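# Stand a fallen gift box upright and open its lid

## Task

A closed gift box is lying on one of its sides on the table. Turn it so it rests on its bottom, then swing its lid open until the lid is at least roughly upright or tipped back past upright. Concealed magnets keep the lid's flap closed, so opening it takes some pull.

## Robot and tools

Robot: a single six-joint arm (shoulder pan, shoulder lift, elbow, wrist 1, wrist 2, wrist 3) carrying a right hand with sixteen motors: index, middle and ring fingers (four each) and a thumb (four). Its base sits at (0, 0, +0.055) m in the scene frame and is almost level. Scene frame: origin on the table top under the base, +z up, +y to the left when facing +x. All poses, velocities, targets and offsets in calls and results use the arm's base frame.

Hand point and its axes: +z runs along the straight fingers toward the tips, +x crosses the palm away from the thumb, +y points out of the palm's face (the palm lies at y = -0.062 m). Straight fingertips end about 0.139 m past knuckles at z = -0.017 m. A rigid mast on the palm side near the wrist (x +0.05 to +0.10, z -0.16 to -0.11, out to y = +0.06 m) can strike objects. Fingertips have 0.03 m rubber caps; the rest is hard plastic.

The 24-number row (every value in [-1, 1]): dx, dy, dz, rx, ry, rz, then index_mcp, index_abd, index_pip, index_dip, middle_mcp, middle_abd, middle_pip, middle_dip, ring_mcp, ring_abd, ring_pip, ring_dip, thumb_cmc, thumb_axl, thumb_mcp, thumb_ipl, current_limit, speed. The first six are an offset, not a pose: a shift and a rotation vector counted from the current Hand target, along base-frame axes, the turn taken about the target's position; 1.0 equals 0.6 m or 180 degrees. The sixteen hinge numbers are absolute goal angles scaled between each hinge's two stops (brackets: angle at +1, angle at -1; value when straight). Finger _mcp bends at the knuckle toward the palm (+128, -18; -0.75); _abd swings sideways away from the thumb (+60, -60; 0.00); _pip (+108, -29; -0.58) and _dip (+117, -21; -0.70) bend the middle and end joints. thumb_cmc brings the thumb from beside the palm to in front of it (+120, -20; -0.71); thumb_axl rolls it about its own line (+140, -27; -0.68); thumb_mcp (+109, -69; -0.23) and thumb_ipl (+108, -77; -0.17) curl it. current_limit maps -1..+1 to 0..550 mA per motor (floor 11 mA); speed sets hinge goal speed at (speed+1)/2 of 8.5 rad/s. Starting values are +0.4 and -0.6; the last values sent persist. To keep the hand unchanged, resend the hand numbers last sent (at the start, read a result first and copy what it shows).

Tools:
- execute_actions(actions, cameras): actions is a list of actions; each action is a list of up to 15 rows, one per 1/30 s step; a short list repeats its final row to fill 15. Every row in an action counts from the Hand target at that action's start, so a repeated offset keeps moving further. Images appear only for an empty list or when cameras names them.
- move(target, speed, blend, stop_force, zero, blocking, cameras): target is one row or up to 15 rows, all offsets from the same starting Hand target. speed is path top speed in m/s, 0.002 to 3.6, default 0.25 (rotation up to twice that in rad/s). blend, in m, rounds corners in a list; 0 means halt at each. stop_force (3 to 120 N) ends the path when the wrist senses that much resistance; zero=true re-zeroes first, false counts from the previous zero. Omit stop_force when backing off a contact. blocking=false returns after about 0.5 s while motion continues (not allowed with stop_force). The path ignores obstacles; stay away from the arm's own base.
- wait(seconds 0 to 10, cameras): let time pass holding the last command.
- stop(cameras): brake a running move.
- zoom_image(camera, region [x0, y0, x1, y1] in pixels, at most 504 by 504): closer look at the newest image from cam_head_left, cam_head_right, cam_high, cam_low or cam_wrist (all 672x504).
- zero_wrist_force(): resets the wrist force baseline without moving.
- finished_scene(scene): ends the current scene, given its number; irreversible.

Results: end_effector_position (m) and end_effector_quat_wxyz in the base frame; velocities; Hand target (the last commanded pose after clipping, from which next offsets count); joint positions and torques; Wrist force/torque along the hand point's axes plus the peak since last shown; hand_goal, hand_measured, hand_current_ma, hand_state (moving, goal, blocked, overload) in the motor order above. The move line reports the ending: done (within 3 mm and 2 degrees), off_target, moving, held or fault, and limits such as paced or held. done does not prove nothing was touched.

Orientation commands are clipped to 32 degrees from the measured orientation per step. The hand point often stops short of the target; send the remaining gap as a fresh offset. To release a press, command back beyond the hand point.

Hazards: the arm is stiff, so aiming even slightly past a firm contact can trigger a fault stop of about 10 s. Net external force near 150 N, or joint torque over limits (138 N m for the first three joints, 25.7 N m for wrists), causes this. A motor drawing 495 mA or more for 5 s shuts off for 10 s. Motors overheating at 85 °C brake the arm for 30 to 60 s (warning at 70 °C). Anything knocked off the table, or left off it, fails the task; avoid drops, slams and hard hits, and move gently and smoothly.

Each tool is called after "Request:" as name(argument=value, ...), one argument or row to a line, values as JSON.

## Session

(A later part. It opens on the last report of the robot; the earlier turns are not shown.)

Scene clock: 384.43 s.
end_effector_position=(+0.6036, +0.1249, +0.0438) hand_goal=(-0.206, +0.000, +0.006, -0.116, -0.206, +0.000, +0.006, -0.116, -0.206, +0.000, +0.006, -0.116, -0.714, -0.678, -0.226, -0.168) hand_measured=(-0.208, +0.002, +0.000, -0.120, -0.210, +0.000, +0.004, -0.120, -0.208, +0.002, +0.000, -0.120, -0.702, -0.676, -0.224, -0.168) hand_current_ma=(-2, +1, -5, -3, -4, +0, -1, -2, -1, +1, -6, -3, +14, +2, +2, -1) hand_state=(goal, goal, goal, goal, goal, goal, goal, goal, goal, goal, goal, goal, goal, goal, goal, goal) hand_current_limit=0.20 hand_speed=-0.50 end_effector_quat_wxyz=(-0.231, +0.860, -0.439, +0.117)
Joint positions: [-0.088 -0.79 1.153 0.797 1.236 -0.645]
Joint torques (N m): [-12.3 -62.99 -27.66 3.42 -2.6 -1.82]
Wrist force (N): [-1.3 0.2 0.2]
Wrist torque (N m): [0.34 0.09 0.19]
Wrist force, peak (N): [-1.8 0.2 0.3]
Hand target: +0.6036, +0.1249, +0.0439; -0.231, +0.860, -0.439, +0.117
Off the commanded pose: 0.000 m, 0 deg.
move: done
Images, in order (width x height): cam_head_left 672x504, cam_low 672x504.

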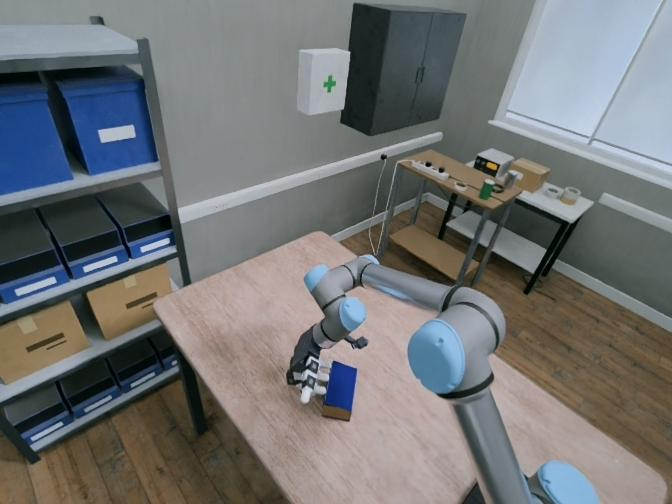

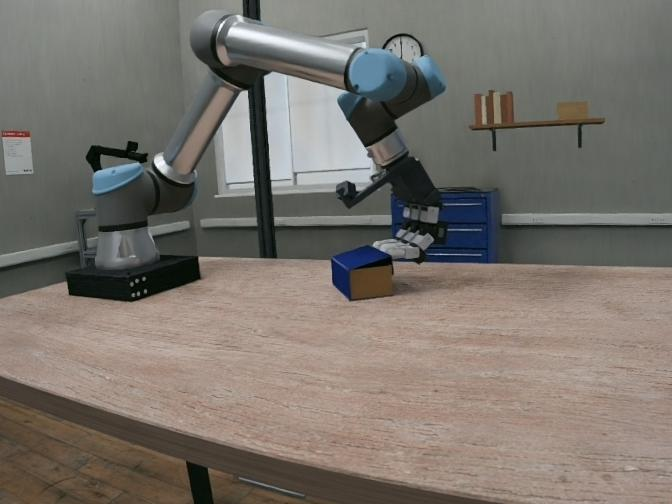

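Request:
move(
  target=[
    [0.05,0.05,0.33,0,0,0,-0.205,0,0.007,-0.116,-0.205,0,0.007,-0.116,-0.205,0,0.007,-0.116,-0.714,-0.678,-0.226,-0.168,0.2,-0.3],
    [-0.284,0.069,0.33,-0.183,0.029,0.488,-0.86,0,0.9,0.8,-0.86,0,0.9,0.8,-0.342,0,-0.139,-0.261,-0.714,-0.678,-0.226,-0.168,0.2,-0.3],
    [-0.284,0.069,0.15,-0.183,0.029,0.488,-0.86,0,0.9,0.8,-0.86,0,0.9,0.8,-0.342,0,-0.139,-0.261,-0.714,-0.678,-0.226,-0.168,0.2,-0.3],
  ],
  speed=[0.15,0.35,0.2],
  cameras=["cam_head_left","cam_head_right","cam_low","cam_high"],
)

Request:
zoom_image(
  camera="cam_low",
  region=[290, 160, 450, 320],
)

Request:
zoom_image(
  camera="cam_head_left",
  region=[250, 310, 390, 450],
)

Request:
zoom_image(
  camera="cam_high",
  region=[320, 150, 460, 290],
)

Scene clock: 422.67 s.
end_effector_position=(+0.4332, +0.1663, +0.1339) hand_goal=(-0.860, +0.000, +0.900, +0.800, -0.860, +0.000, +0.900, +0.800, -0.342, +0.000, -0.140, -0.262, -0.714, -0.678, -0.226, -0.168) hand_measured=(-0.858, +0.002, +0.888, +0.788, -0.858, +0.000, +0.888, +0.790, -0.344, +0.002, -0.140, -0.260, -0.712, -0.676, -0.224, -0.168) hand_current_ma=(+2, +1, -14, -15, +2, +0, -16, -13, -2, +1, +0, +2, +2, +2, +2, -1) hand_state=(goal, goal, goal, goal, goal, goal, goal, goal, goal, goal, goal, goal, goal, goal, goal, goal) hand_current_limit=0.20 hand_speed=-0.30 end_effector_quat_wxyz=(+0.001, +0.951, +0.309, +0.000)
Joint positions: [0.269 -1.078 1.536 1.113 1.573 -1.93]
Joint torques (N m): [11.96 -23.01 -8.85 1.46 1.12 -2.08]
Wrist force (N): [-0.7 0.9 -0.5]
Wrist torque (N m): [0.22 0.02 0.12]
Wrist force, peak (N): [-0.9 0.6 -2.5]
Hand target: +0.4332, +0.1663, +0.1339; +0.001, +0.951, +0.309, +0.000
Off the commanded pose: 0.000 m, 0 deg.
move: done
Images, in order (width x height): cam_head_left 672x504, cam_head_right 672x504, cam_high 672x504, cam_low 672x504.

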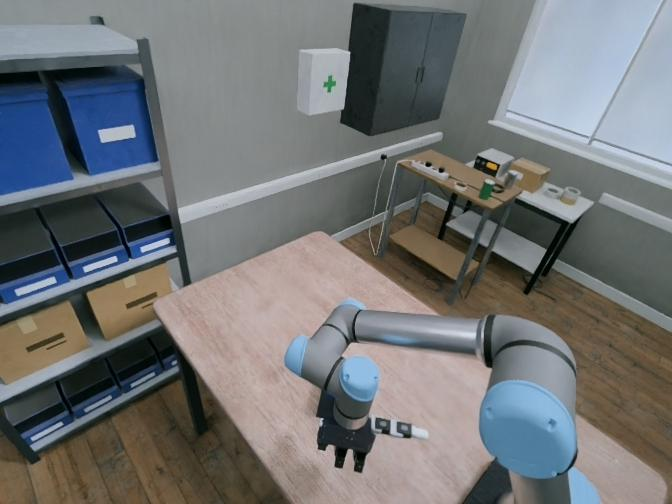

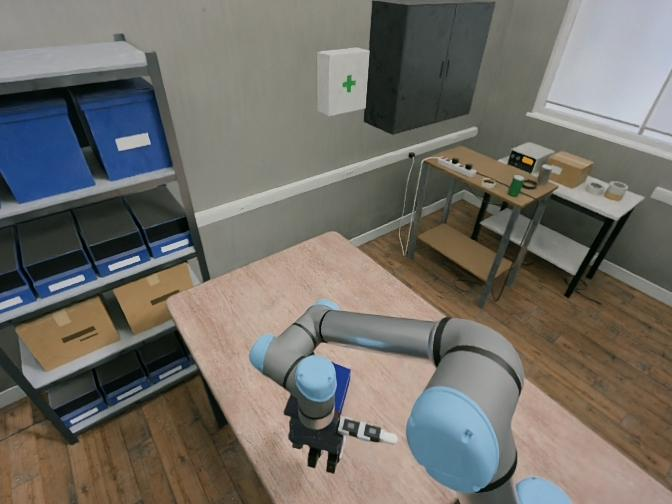

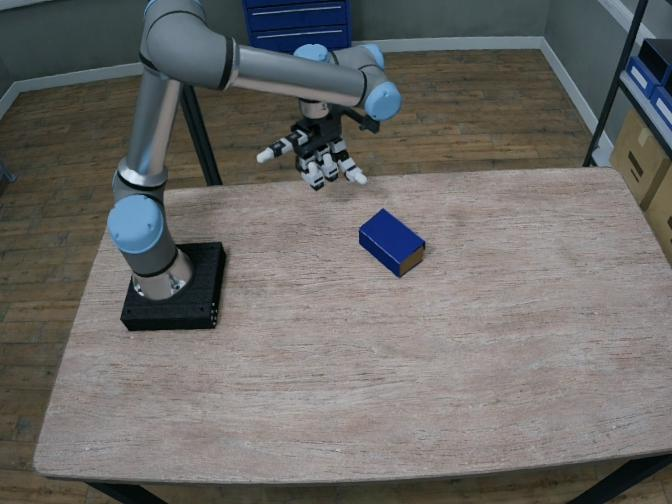

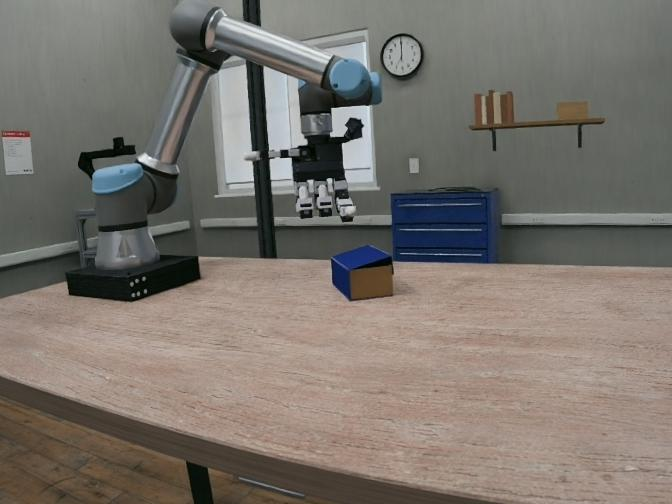

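Scaled by 3.150 from the camera's 672x504 image, which has a finer 960x720 frame.

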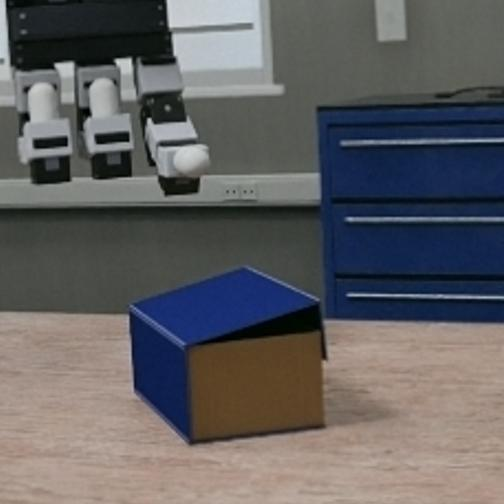

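Scaled by 3.600 from the camera's 672x504 image, which has a finer 960x720 frame.

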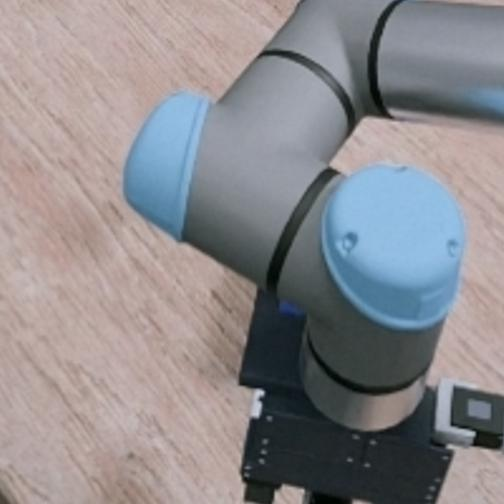

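Scaled by 3.600 from the camera's 672x504 image, which has a finer 960x720 frame.

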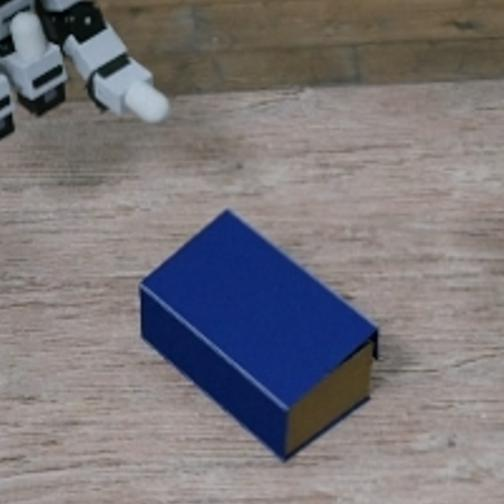

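Request:
move(
  target=[
    [0,0,0.193,0,0,0,-0.86,0,0.9,0.8,-0.86,0,0.9,0.8,-0.342,0,-0.139,-0.261,-0.714,-0.678,-0.226,-0.168,0.2,-0.3],
    [0.303,-0.132,0.193,0.468,-0.082,-0.424,-0.28,0,-0.139,-0.261,-0.28,0,-0.139,-0.261,-0.2,0,-0.576,-0.696,0.57,-0.678,-0.506,-0.168,0.2,-0.3],
    [0.303,-0.132,-0.15,0.468,-0.082,-0.424,-0.28,0,-0.139,-0.261,-0.28,0,-0.139,-0.261,-0.2,0,-0.576,-0.696,0.57,-0.678,-0.506,-0.168,0.2,-0.3],
  ],
  speed=[0.2,0.35,0.15],
  cameras=["cam_head_left","cam_head_right","cam_low","cam_high"],
)

Request:
zoom_image(
  camera="cam_low",
  region=[290, 170, 450, 320],
)

Request:
zoom_image(
  camera="cam_head_left",
  region=[250, 320, 370, 430],
)

Request:
zoom_image(
  camera="cam_head_right",
  region=[250, 320, 370, 430],
)

Scene clock: 451.50 s.
end_effector_position=(+0.6150, +0.0871, +0.0439) hand_goal=(-0.280, +0.000, -0.140, -0.262, -0.280, +0.000, -0.140, -0.262, -0.200, +0.000, -0.576, -0.696, +0.570, -0.678, -0.506, -0.168) hand_measured=(-0.276, +0.002, -0.136, -0.260, -0.276, +0.000, -0.136, -0.260, -0.196, +0.002, -0.570, -0.692, +0.568, -0.678, -0.500, -0.168) hand_current_ma=(+3, +1, +3, +2, +3, +0, +3, +2, +4, +1, +6, +2, -1, +0, +8, -1) hand_state=(goal, goal, goal, goal, goal, goal, goal, goal, goal, goal, goal, goal, goal, goal, goal, goal) hand_current_limit=0.20 hand_speed=-0.30 end_effector_quat_wxyz=(-0.554, +0.687, -0.366, +0.294)
Joint positions: [-0.398 -1.096 1.863 -0.387 0.613 -0.313]
Joint torques (N m): [13.76 -23.05 -6.45 -2.03 1.49 1.84]
Wrist force (N): [-1.9 0.1 1.3]
Wrist torque (N m): [0.40 0.25 0.20]
Wrist force, peak (N): [-2.2 1.2 1.1]
Hand target: +0.6150, +0.0871, +0.0439; -0.554, +0.687, -0.366, +0.293
Off the commanded pose: 0.000 m, 0 deg.
move: done
Images, in order (width x height): cam_head_left 672x504, cam_head_right 672x504, cam_high 672x504, cam_low 672x504.

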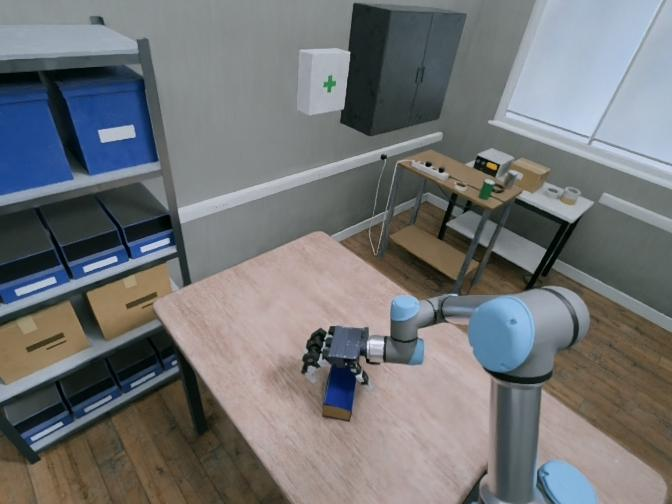

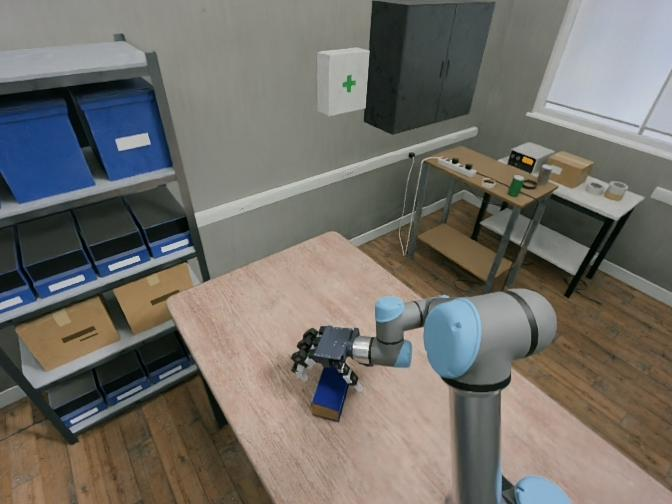

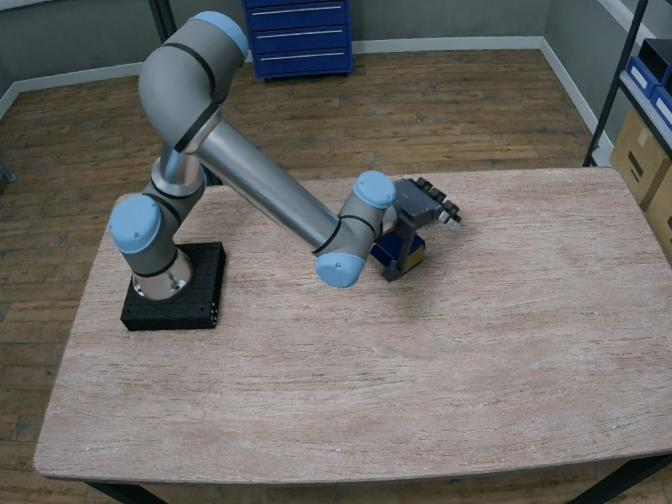

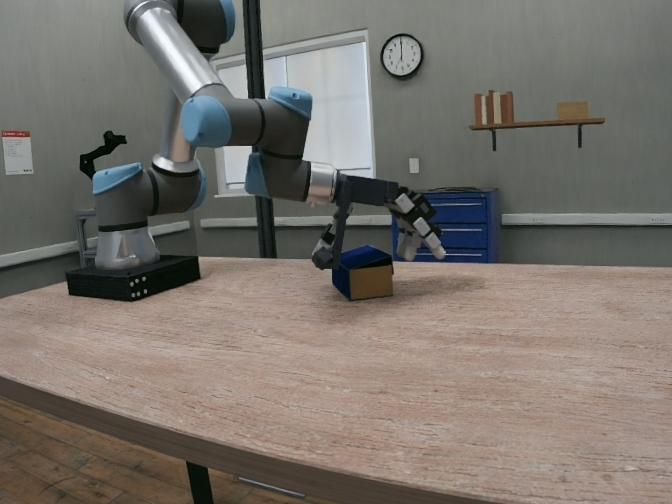

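Scaled by 3.150 from the camera's 672x504 image, which has a finer 960x720 frame.

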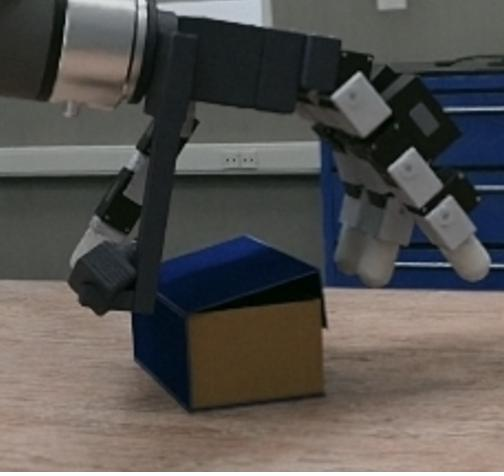

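Scaled by 4.200 from the camera's 672x504 image, which has a finer 960x720 frame.

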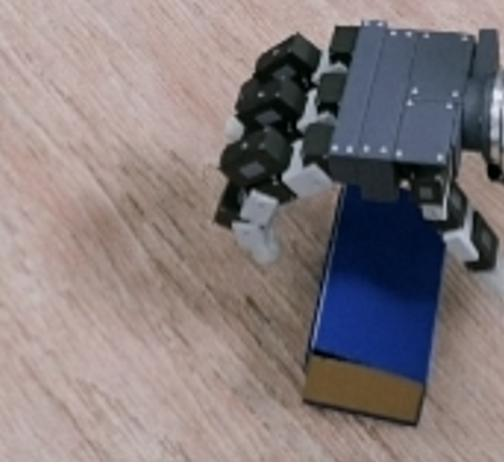

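Scaled by 4.200 from the camera's 672x504 image, which has a finer 960x720 frame.

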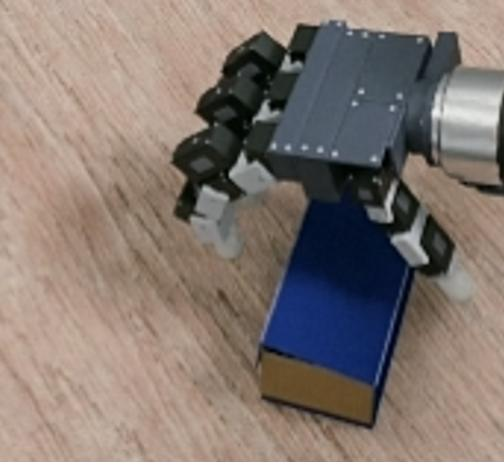

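Request:
move(
  target=[
    [0.011,-0.017,0,0,0,0,-0.28,0,-0.139,-0.261,-0.28,0,-0.139,-0.261,-0.2,0,-0.576,-0.696,0.57,-0.678,-0.506,-0.168,0.2,-0.3],
    [0.011,-0.017,-0.079,0,0,0,-0.28,0,-0.139,-0.261,-0.28,0,-0.139,-0.261,-0.2,0,-0.576,-0.696,0.57,-0.678,-0.506,-0.168,0.2,-0.3],
  ],
  speed=0.05,
  stop_force=4,
  cameras=["cam_head_left","cam_low","cam_high"],
)

Request:
zoom_image(
  camera="cam_low",
  region=[290, 170, 450, 320],
)

Request:
zoom_image(
  camera="cam_high",
  region=[340, 160, 480, 290],
)

Request:
zoom_image(
  camera="cam_head_left",
  region=[250, 320, 370, 430],
)

Scene clock: 460.20 s.
end_effector_position=(+0.6216, +0.0769, -0.0035) hand_goal=(-0.280, +0.000, -0.140, -0.262, -0.280, +0.000, -0.140, -0.262, -0.200, +0.000, -0.576, -0.696, +0.570, -0.678, -0.506, -0.168) hand_measured=(-0.276, +0.002, -0.136, -0.260, -0.276, +0.000, -0.136, -0.260, -0.196, +0.002, -0.570, -0.692, +0.568, -0.678, -0.500, -0.168) hand_current_ma=(+3, +1, +3, +2, +3, +0, +3, +2, +5, +1, +6, +2, -1, +0, +8, -1) hand_state=(goal, goal, goal, goal, goal, goal, goal, goal, goal, goal, goal, goal, goal, goal, goal, goal) hand_current_limit=0.20 hand_speed=-0.30 end_effector_quat_wxyz=(-0.554, +0.687, -0.366, +0.294)
Joint positions: [-0.413 -0.996 1.861 -0.477 0.599 -0.323]
Joint torques (N m): [2.38 -25.45 -4.4 -1.66 -0.03 1.65]
Wrist force (N): [-1.9 0.0 1.1]
Wrist torque (N m): [0.41 0.27 0.27]
Wrist force, peak (N): [-2.4 0.5 1.2]
Hand target: +0.6216, +0.0769, -0.0035; -0.554, +0.687, -0.366, +0.293
Off the commanded pose: 0.000 m, 0 deg.
move: done
Images, in order (width x height): cam_head_left 672x504, cam_high 672x504, cam_low 672x504.

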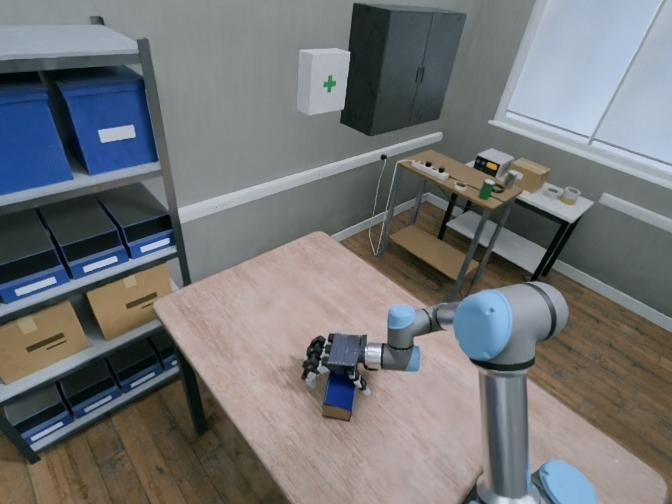

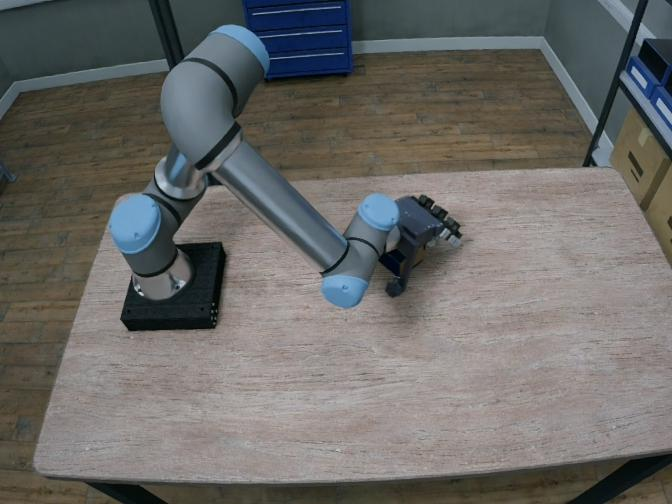

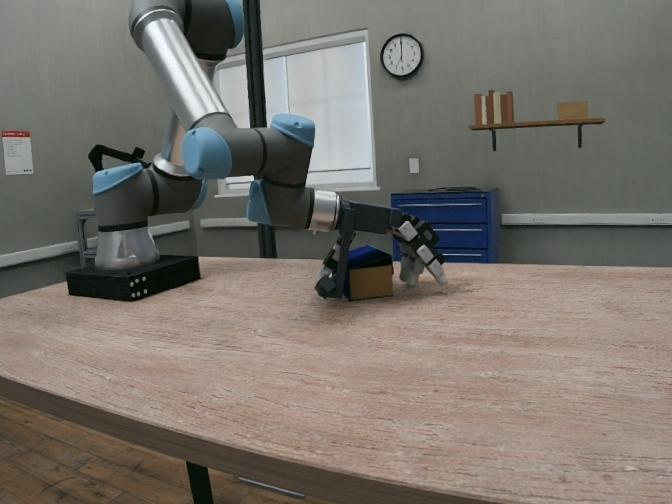

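Scaled by 3.150 from the camera's 672x504 image, which has a finer 960x720 frame.

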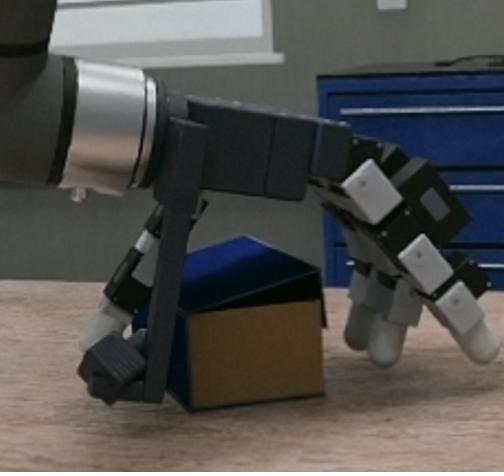

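Scaled by 3.600 from the camera's 672x504 image, which has a finer 960x720 frame.

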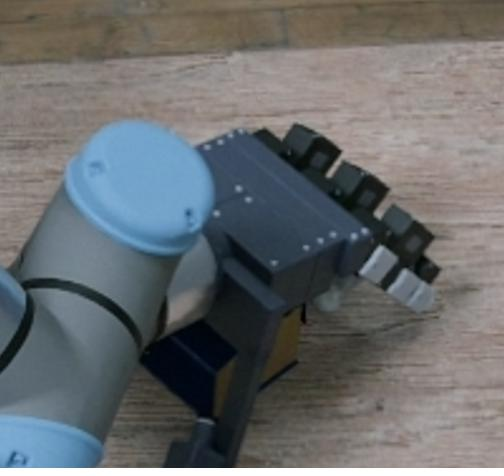

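Scaled by 4.200 from the camera's 672x504 image, which has a finer 960x720 frame.

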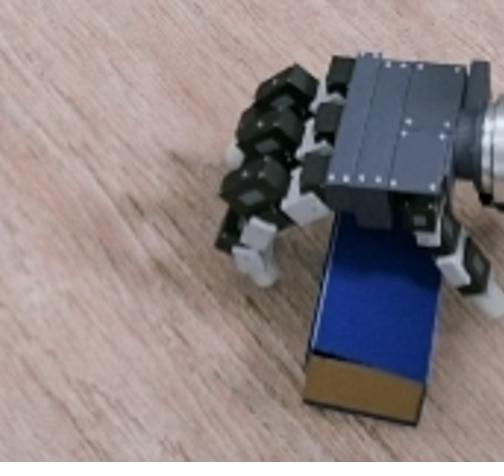

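Request:
move(
  target=[
    [0,0,0,0,0,0,0.205,0,-0.139,-0.261,0.205,0,-0.139,-0.261,-0.2,0,-0.576,-0.696,0.57,-0.678,-0.1,-0.168,0.2,-0.9],
    [0,0,0,0,0,0,0.205,0,-0.139,-0.261,0.0,0,0.12,-0.2,-0.2,0,-0.576,-0.696,0.57,-0.678,-0.1,-0.168,0.3,-0.9],
    [0,0,0,0,0,0,0.205,0,-0.139,-0.261,-0.28,0,0.518,-0.116,-0.2,0,-0.576,-0.696,0.57,-0.678,-0.1,-0.168,0.3,-0.9],
    [0,0,0,0,0,0,0.205,0,-0.139,-0.261,-0.6,0,0.88,-0.04,-0.2,0,-0.576,-0.696,0.57,-0.678,-0.1,-0.168,0.3,-0.85],
  ],
  cameras=["cam_high","cam_head_left","cam_low"],
)

Scene clock: 480.37 s.
end_effector_position=(+0.6216, +0.0769, -0.0035) hand_goal=(+0.204, +0.000, -0.140, -0.262, -0.600, +0.000, +0.880, -0.040, -0.200, +0.000, -0.576, -0.696, +0.570, -0.678, -0.100, -0.168) hand_measured=(-0.044, +0.004, -0.164, -0.266, -0.640, +0.002, +0.784, -0.060, -0.196, +0.002, -0.570, -0.692, +0.556, -0.680, -0.332, -0.176) hand_current_ma=(-357, +3, -41, -3, -90, +0, -277, -33, +5, +1, +6, +2, -18, -1, -358, -14) hand_state=(blocked, goal, blocked, goal, blocked, goal, blocked, blocked, goal, goal, goal, goal, goal, goal, blocked, goal) hand_current_limit=0.30 hand_speed=-0.85 end_effector_quat_wxyz=(-0.554, +0.687, -0.366, +0.293)
Joint positions: [-0.413 -0.996 1.861 -0.477 0.599 -0.323]
Joint torques (N m): [11.7 -24.71 -6.39 1 0.21 1.32]
Wrist force (N): [-2.2 -4.6 0.3]
Wrist torque (N m): [0.34 0.21 0.30]
Wrist force, peak (N): [-2.3 -9.6 0.9]
Hand target: +0.6216, +0.0769, -0.0035; -0.554, +0.687, -0.366, +0.293
Off the commanded pose: 0.000 m, 0 deg.
move: done
Images, in order (width x height): cam_head_left 672x504, cam_high 672x504, cam_low 672x504.

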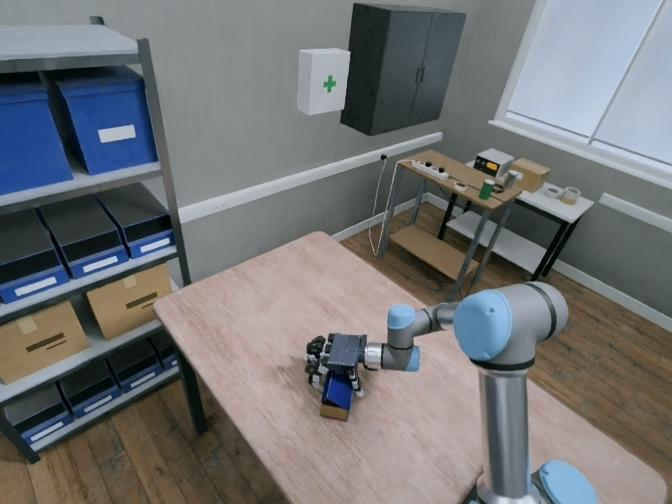

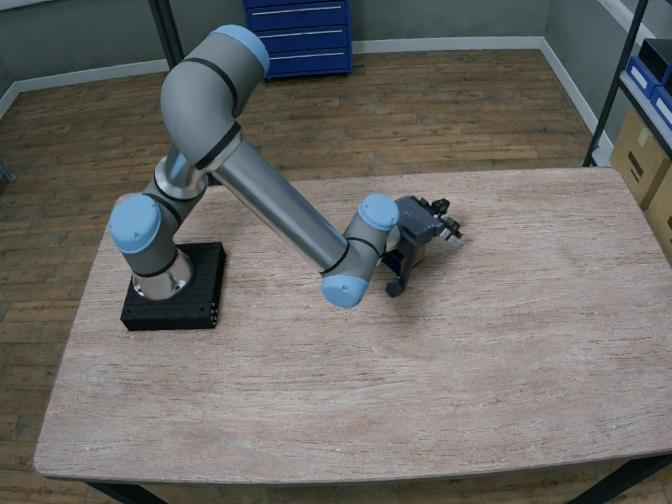

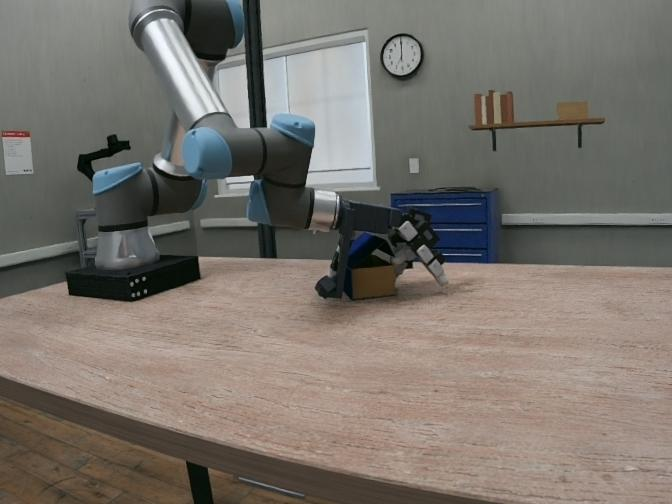

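Request:
zoom_image(
  camera="cam_low",
  region=[290, 180, 470, 315],
)

Request:
zoom_image(
  camera="cam_head_left",
  region=[280, 310, 400, 430],
)

Scaled by 2.800 from the camera's 672x504 image, which has a finer 960x720 frame.

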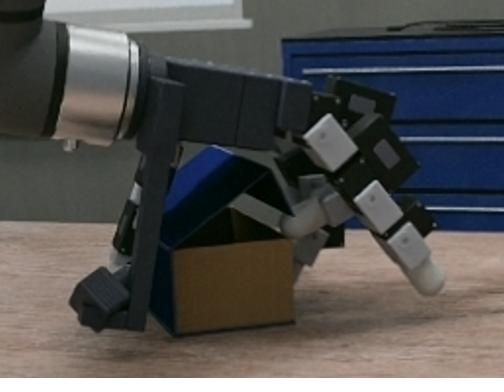

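Scaled by 4.200 from the camera's 672x504 image, which has a finer 960x720 frame.

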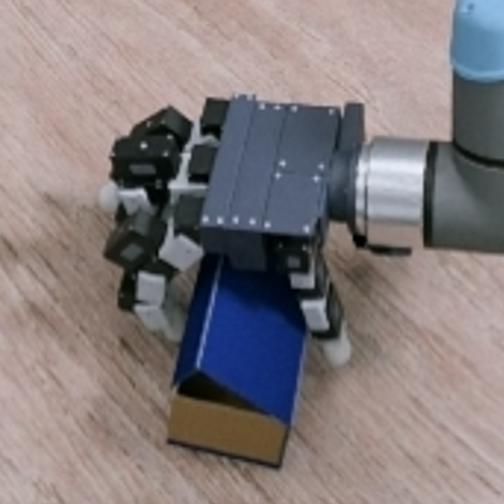

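Request:
move(
  target=[
    [0,0,0,0,0,0,-0.2,0,-0.139,-0.261,-0.6,0,0.88,-0.04,-0.2,0,-0.576,-0.696,0.57,-0.678,-0.5,-0.168,0.3,-0.7],
    [0,0,0.02,0,0,0,-0.2,0,-0.139,-0.261,-0.4,0,0.45,-0.1,-0.2,0,-0.576,-0.696,0.57,-0.678,-0.5,-0.168,0.3,-0.8],
    [0.035,0.025,0.06,0,0,0,-0.28,0,-0.139,-0.261,-0.35,0,-0.1,-0.25,-0.2,0,-0.576,-0.696,0.57,-0.678,-0.5,-0.168,0.3,-0.7],
    [0.07,0.05,0.25,0,0,0,-0.28,0,-0.139,-0.261,-0.35,0,-0.1,-0.25,-0.2,0,-0.576,-0.696,0.57,-0.678,-0.5,-0.168,0.3,-0.7],
  ],
  speed=[0.1,0.05,0.06,0.25],
  cameras=["cam_high","cam_head_left","cam_low"],
)

Request:
zoom_image(
  camera="cam_low",
  region=[290, 180, 470, 315],
)

Request:
zoom_image(
  camera="cam_head_left",
  region=[280, 310, 400, 430],
)

Scene clock: 503.70 s.
end_effector_position=(+0.6636, +0.1069, +0.1464) hand_goal=(-0.280, +0.000, -0.140, -0.262, -0.350, +0.000, -0.100, -0.250, -0.200, +0.000, -0.576, -0.696, +0.570, -0.678, -0.500, -0.168) hand_measured=(-0.268, +0.002, -0.142, -0.266, -0.346, +0.002, -0.096, -0.248, -0.194, +0.002, -0.570, -0.692, +0.568, -0.678, -0.494, -0.170) hand_current_ma=(+16, +2, -1, -2, +4, +0, +3, +1, +5, +1, +6, +2, -1, +0, +9, -1) hand_state=(goal, goal, goal, goal, goal, goal, goal, goal, goal, goal, goal, goal, goal, goal, goal, goal) hand_current_limit=0.30 hand_speed=-0.70 end_effector_quat_wxyz=(-0.554, +0.687, -0.366, +0.294)
Joint positions: [-0.321 -1.152 1.625 -0.129 0.685 -0.268]
Joint torques (N m): [13.98 -45.44 -28.72 1.47 1.41 -2.08]
Wrist force (N): [-1.8 -0.1 1.3]
Wrist torque (N m): [0.39 0.25 0.31]
Wrist force, peak (N): [-2.3 -7.7 -0.3]
Hand target: +0.6636, +0.1069, +0.1465; -0.554, +0.687, -0.366, +0.293
Off the commanded pose: 0.000 m, 0 deg.
move: done
Images, in order (width x height): cam_head_left 672x504, cam_high 672x504, cam_low 672x504.

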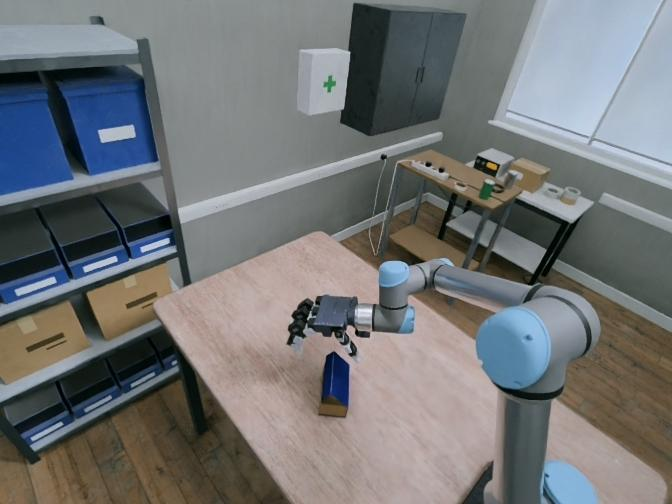

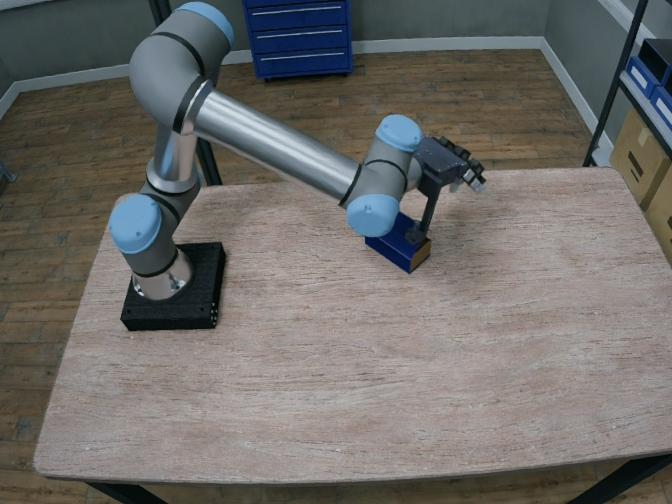

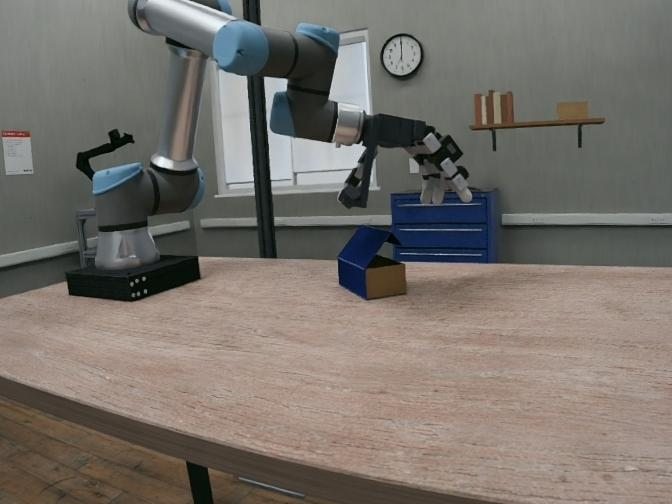

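Scaled by 2.800 from the camera's 672x504 image, which has a finer 960x720 frame.

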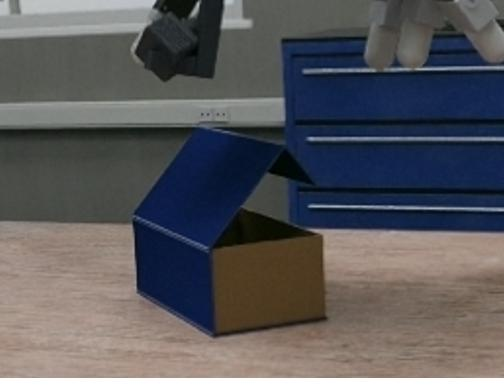

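Scaled by 4.200 from the camera's 672x504 image, which has a finer 960x720 frame.

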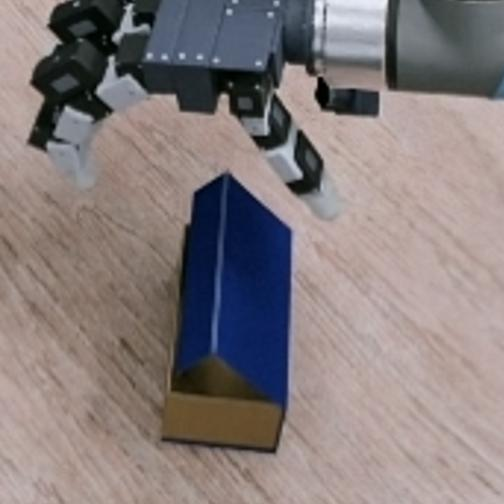

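Request:
move(
  target=[
    [0,0.05,0.02,-0.149,0.221,0,-0.205,0,0.007,-0.116,-0.205,0,0.007,-0.116,-0.86,0,0.9,0.8,-0.714,-0.678,-0.226,-0.168,0.3,-0.4],
    [0,0.05,-0.171,-0.149,0.221,0,-0.205,0,0.007,-0.116,-0.205,0,0.007,-0.116,-0.86,0,0.9,0.8,-0.714,-0.678,-0.226,-0.168,0.3,-0.4],
  ],
  speed=[0.3,0.12],
  cameras=["cam_high","cam_head_left","cam_low"],
)

Request:
zoom_image(
  camera="cam_low",
  region=[320, 150, 520, 310],
)

Request:
zoom_image(
  camera="cam_head_left",
  region=[280, 310, 400, 430],
)

Scene clock: 513.50 s.
end_effector_position=(+0.6636, +0.1370, +0.0439) hand_goal=(-0.206, +0.000, +0.006, -0.116, -0.206, +0.000, +0.006, -0.116, -0.860, +0.000, +0.900, +0.800, -0.714, -0.678, -0.226, -0.168) hand_measured=(-0.206, +0.002, +0.004, -0.120, -0.206, +0.002, +0.004, -0.120, -0.850, +0.002, +0.890, +0.788, -0.702, -0.678, -0.224, -0.170) hand_current_ma=(+0, +2, -2, -3, +0, +0, -2, -2, +14, +1, -12, -16, +15, +0, +1, -1) hand_state=(goal, goal, goal, goal, goal, goal, goal, goal, goal, goal, goal, goal, goal, goal, goal, goal) hand_current_limit=0.30 hand_speed=-0.40 end_effector_quat_wxyz=(-0.227, +0.853, -0.455, +0.120)
Joint positions: [-0.059 -0.626 0.844 0.928 1.264 -0.584]
Joint torques (N m): [-7.01 -41.89 -10.07 0.02 -1.82 1.15]
Wrist force (N): [-1.3 0.1 -0.4]
Wrist torque (N m): [0.31 0.09 0.19]
Wrist force, peak (N): [-2.0 -0.3 1.6]
Hand target: +0.6636, +0.1369, +0.0439; -0.227, +0.853, -0.455, +0.120
Off the commanded pose: 0.000 m, 0 deg.
move: done
Images, in order (width x height): cam_head_left 672x504, cam_high 672x504, cam_low 672x504.

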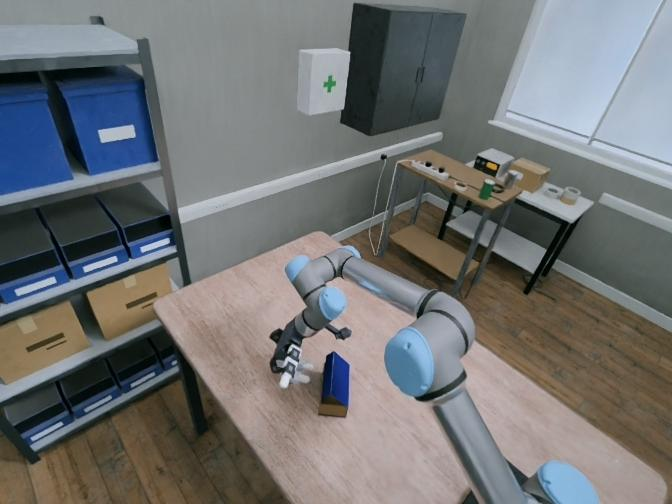

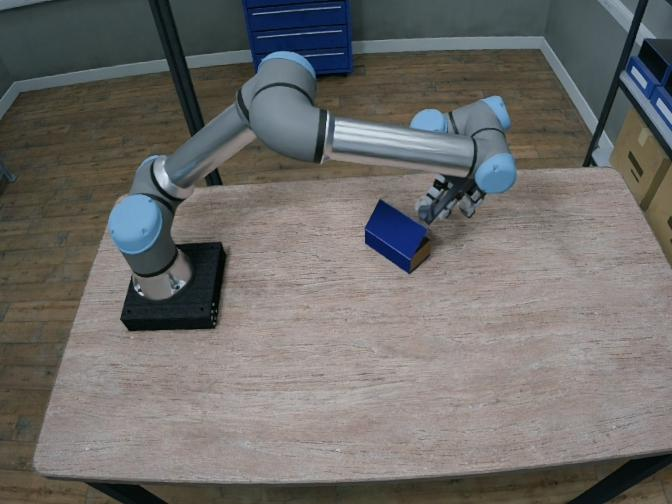

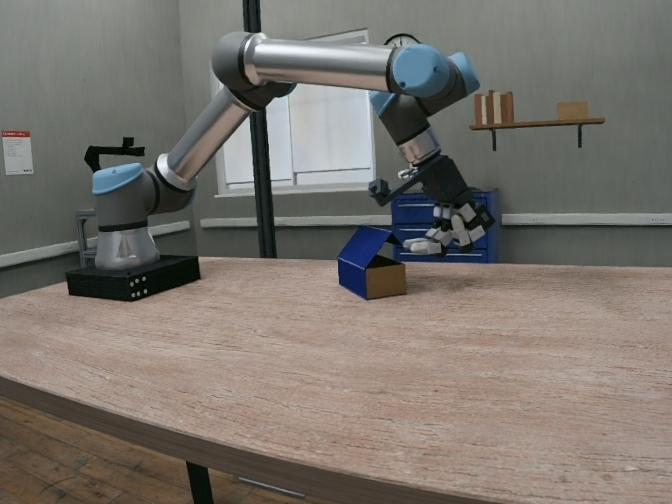

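Scaled by 2.520 from the camera's 672x504 image, which has a finer 960x720 frame.

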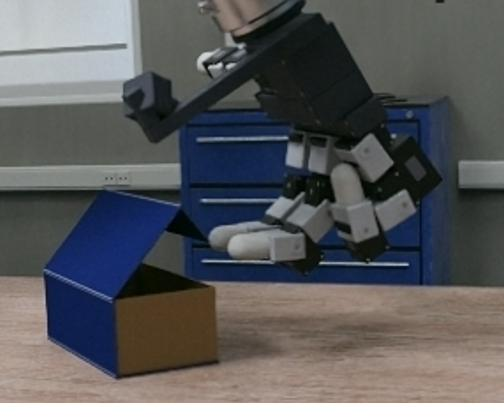

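Scaled by 4.200 from the camera's 672x504 image, which has a finer 960x720 frame.

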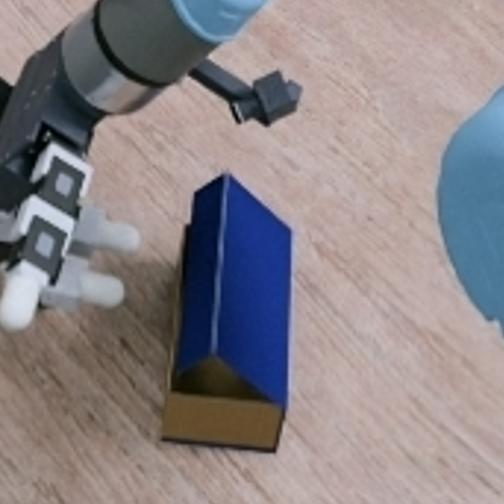

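Request:
move(
  target=[
    [-0.126,-0.085,0,0,0,0,-0.205,0,0.007,-0.116,-0.205,0,0.007,-0.116,-0.86,0,0.9,0.8,-0.714,-0.678,-0.226,-0.168,0.3,-0.4],
    [-0.164,-0.112,0.052,0,0,0,-0.205,0,0.007,-0.116,-0.205,0,0.007,-0.116,-0.86,0,0.9,0.8,-0.714,-0.678,-0.226,-0.168,0.3,-0.4],
    [-0.241,-0.162,0.08,0,0,0,-0.205,0,0.007,-0.116,-0.205,0,0.007,-0.116,-0.86,0,0.9,0.8,-0.714,-0.678,-0.226,-0.168,0.3,-0.4],
    [-0.274,-0.185,0.08,0,0,0,-0.205,0,0.007,-0.116,-0.205,0,0.007,-0.116,-0.86,0,0.9,0.8,-0.714,-0.678,-0.226,-0.168,0.3,-0.4],
  ],
  speed=0.06,
  blend=[0.01,0.01,0.01,0],
  stop_force=8,
  cameras=["cam_high","cam_head_left","cam_low"],
)

Request:
zoom_image(
  camera="cam_low",
  region=[290, 150, 490, 310],
)

Request:
zoom_image(
  camera="cam_head_left",
  region=[280, 310, 400, 430],
)

Scene clock: 527.20 s.
end_effector_position=(+0.4992, +0.0259, +0.0919) hand_goal=(-0.206, +0.000, +0.006, -0.116, -0.206, +0.000, +0.006, -0.116, -0.860, +0.000, +0.900, +0.800, -0.714, -0.678, -0.226, -0.168) hand_measured=(-0.210, +0.002, +0.002, -0.120, -0.210, +0.002, +0.002, -0.118, -0.850, +0.002, +0.890, +0.788, -0.702, -0.678, -0.224, -0.170) hand_current_ma=(-3, +1, -2, -3, -3, +0, -2, -2, +14, +1, -12, -16, +15, +0, +2, -1) hand_state=(goal, goal, goal, goal, goal, goal, goal, goal, goal, goal, goal, goal, goal, goal, goal, goal) hand_current_limit=0.30 hand_speed=-0.40 end_effector_quat_wxyz=(-0.227, +0.853, -0.455, +0.120)
Joint positions: [-0.315 -1.078 1.527 0.784 1.168 -0.837]
Joint torques (N m): [-13.65 -51.26 -9.55 0.42 -2.83 -2.18]
Wrist force (N): [-1.2 0.5 0.5]
Wrist torque (N m): [0.33 0.07 0.18]
Wrist force, peak (N): [-1.8 0.4 -0.6]
Hand target: +0.4992, +0.0259, +0.0919; -0.227, +0.853, -0.455, +0.120
Off the commanded pose: 0.000 m, 0 deg.
move: done
Images, in order (width x height): cam_head_left 672x504, cam_high 672x504, cam_low 672x504.

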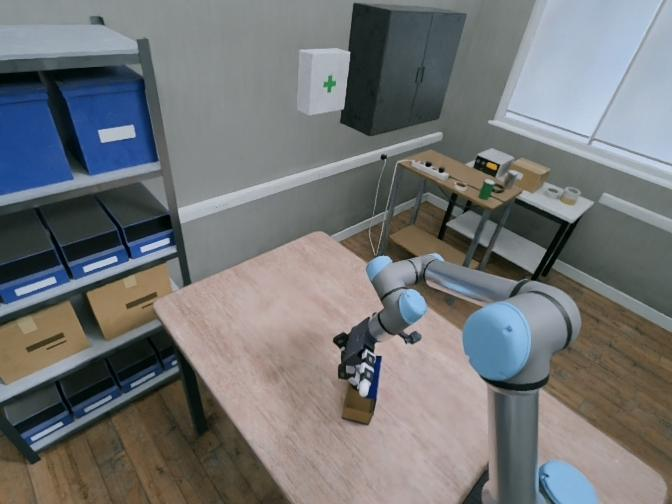

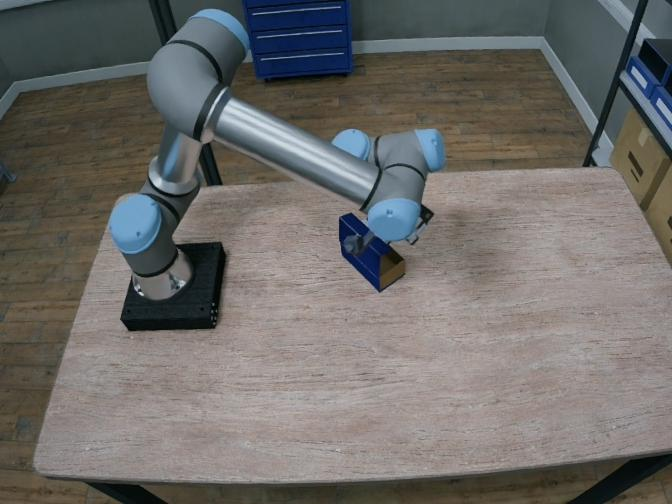

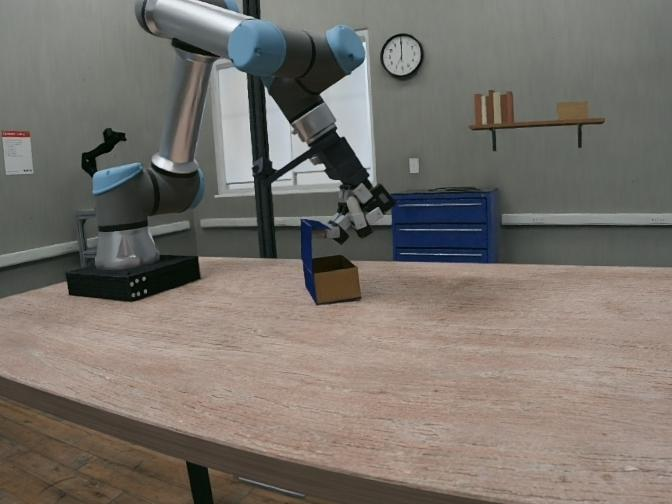

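Scaled by 2.520 from the camera's 672x504 image, which has a finer 960x720 frame.

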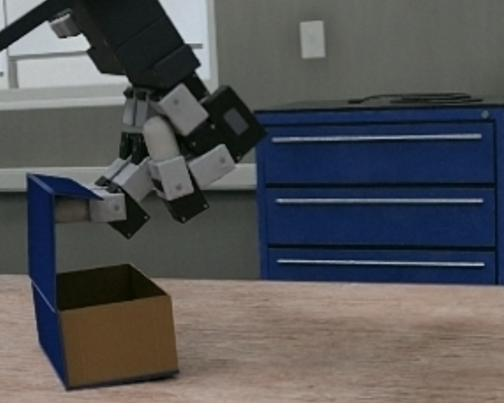

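Scaled by 4.200 from the camera's 672x504 image, which has a finer 960x720 frame.

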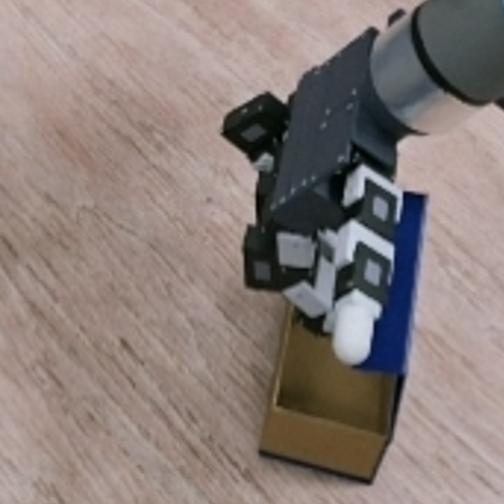

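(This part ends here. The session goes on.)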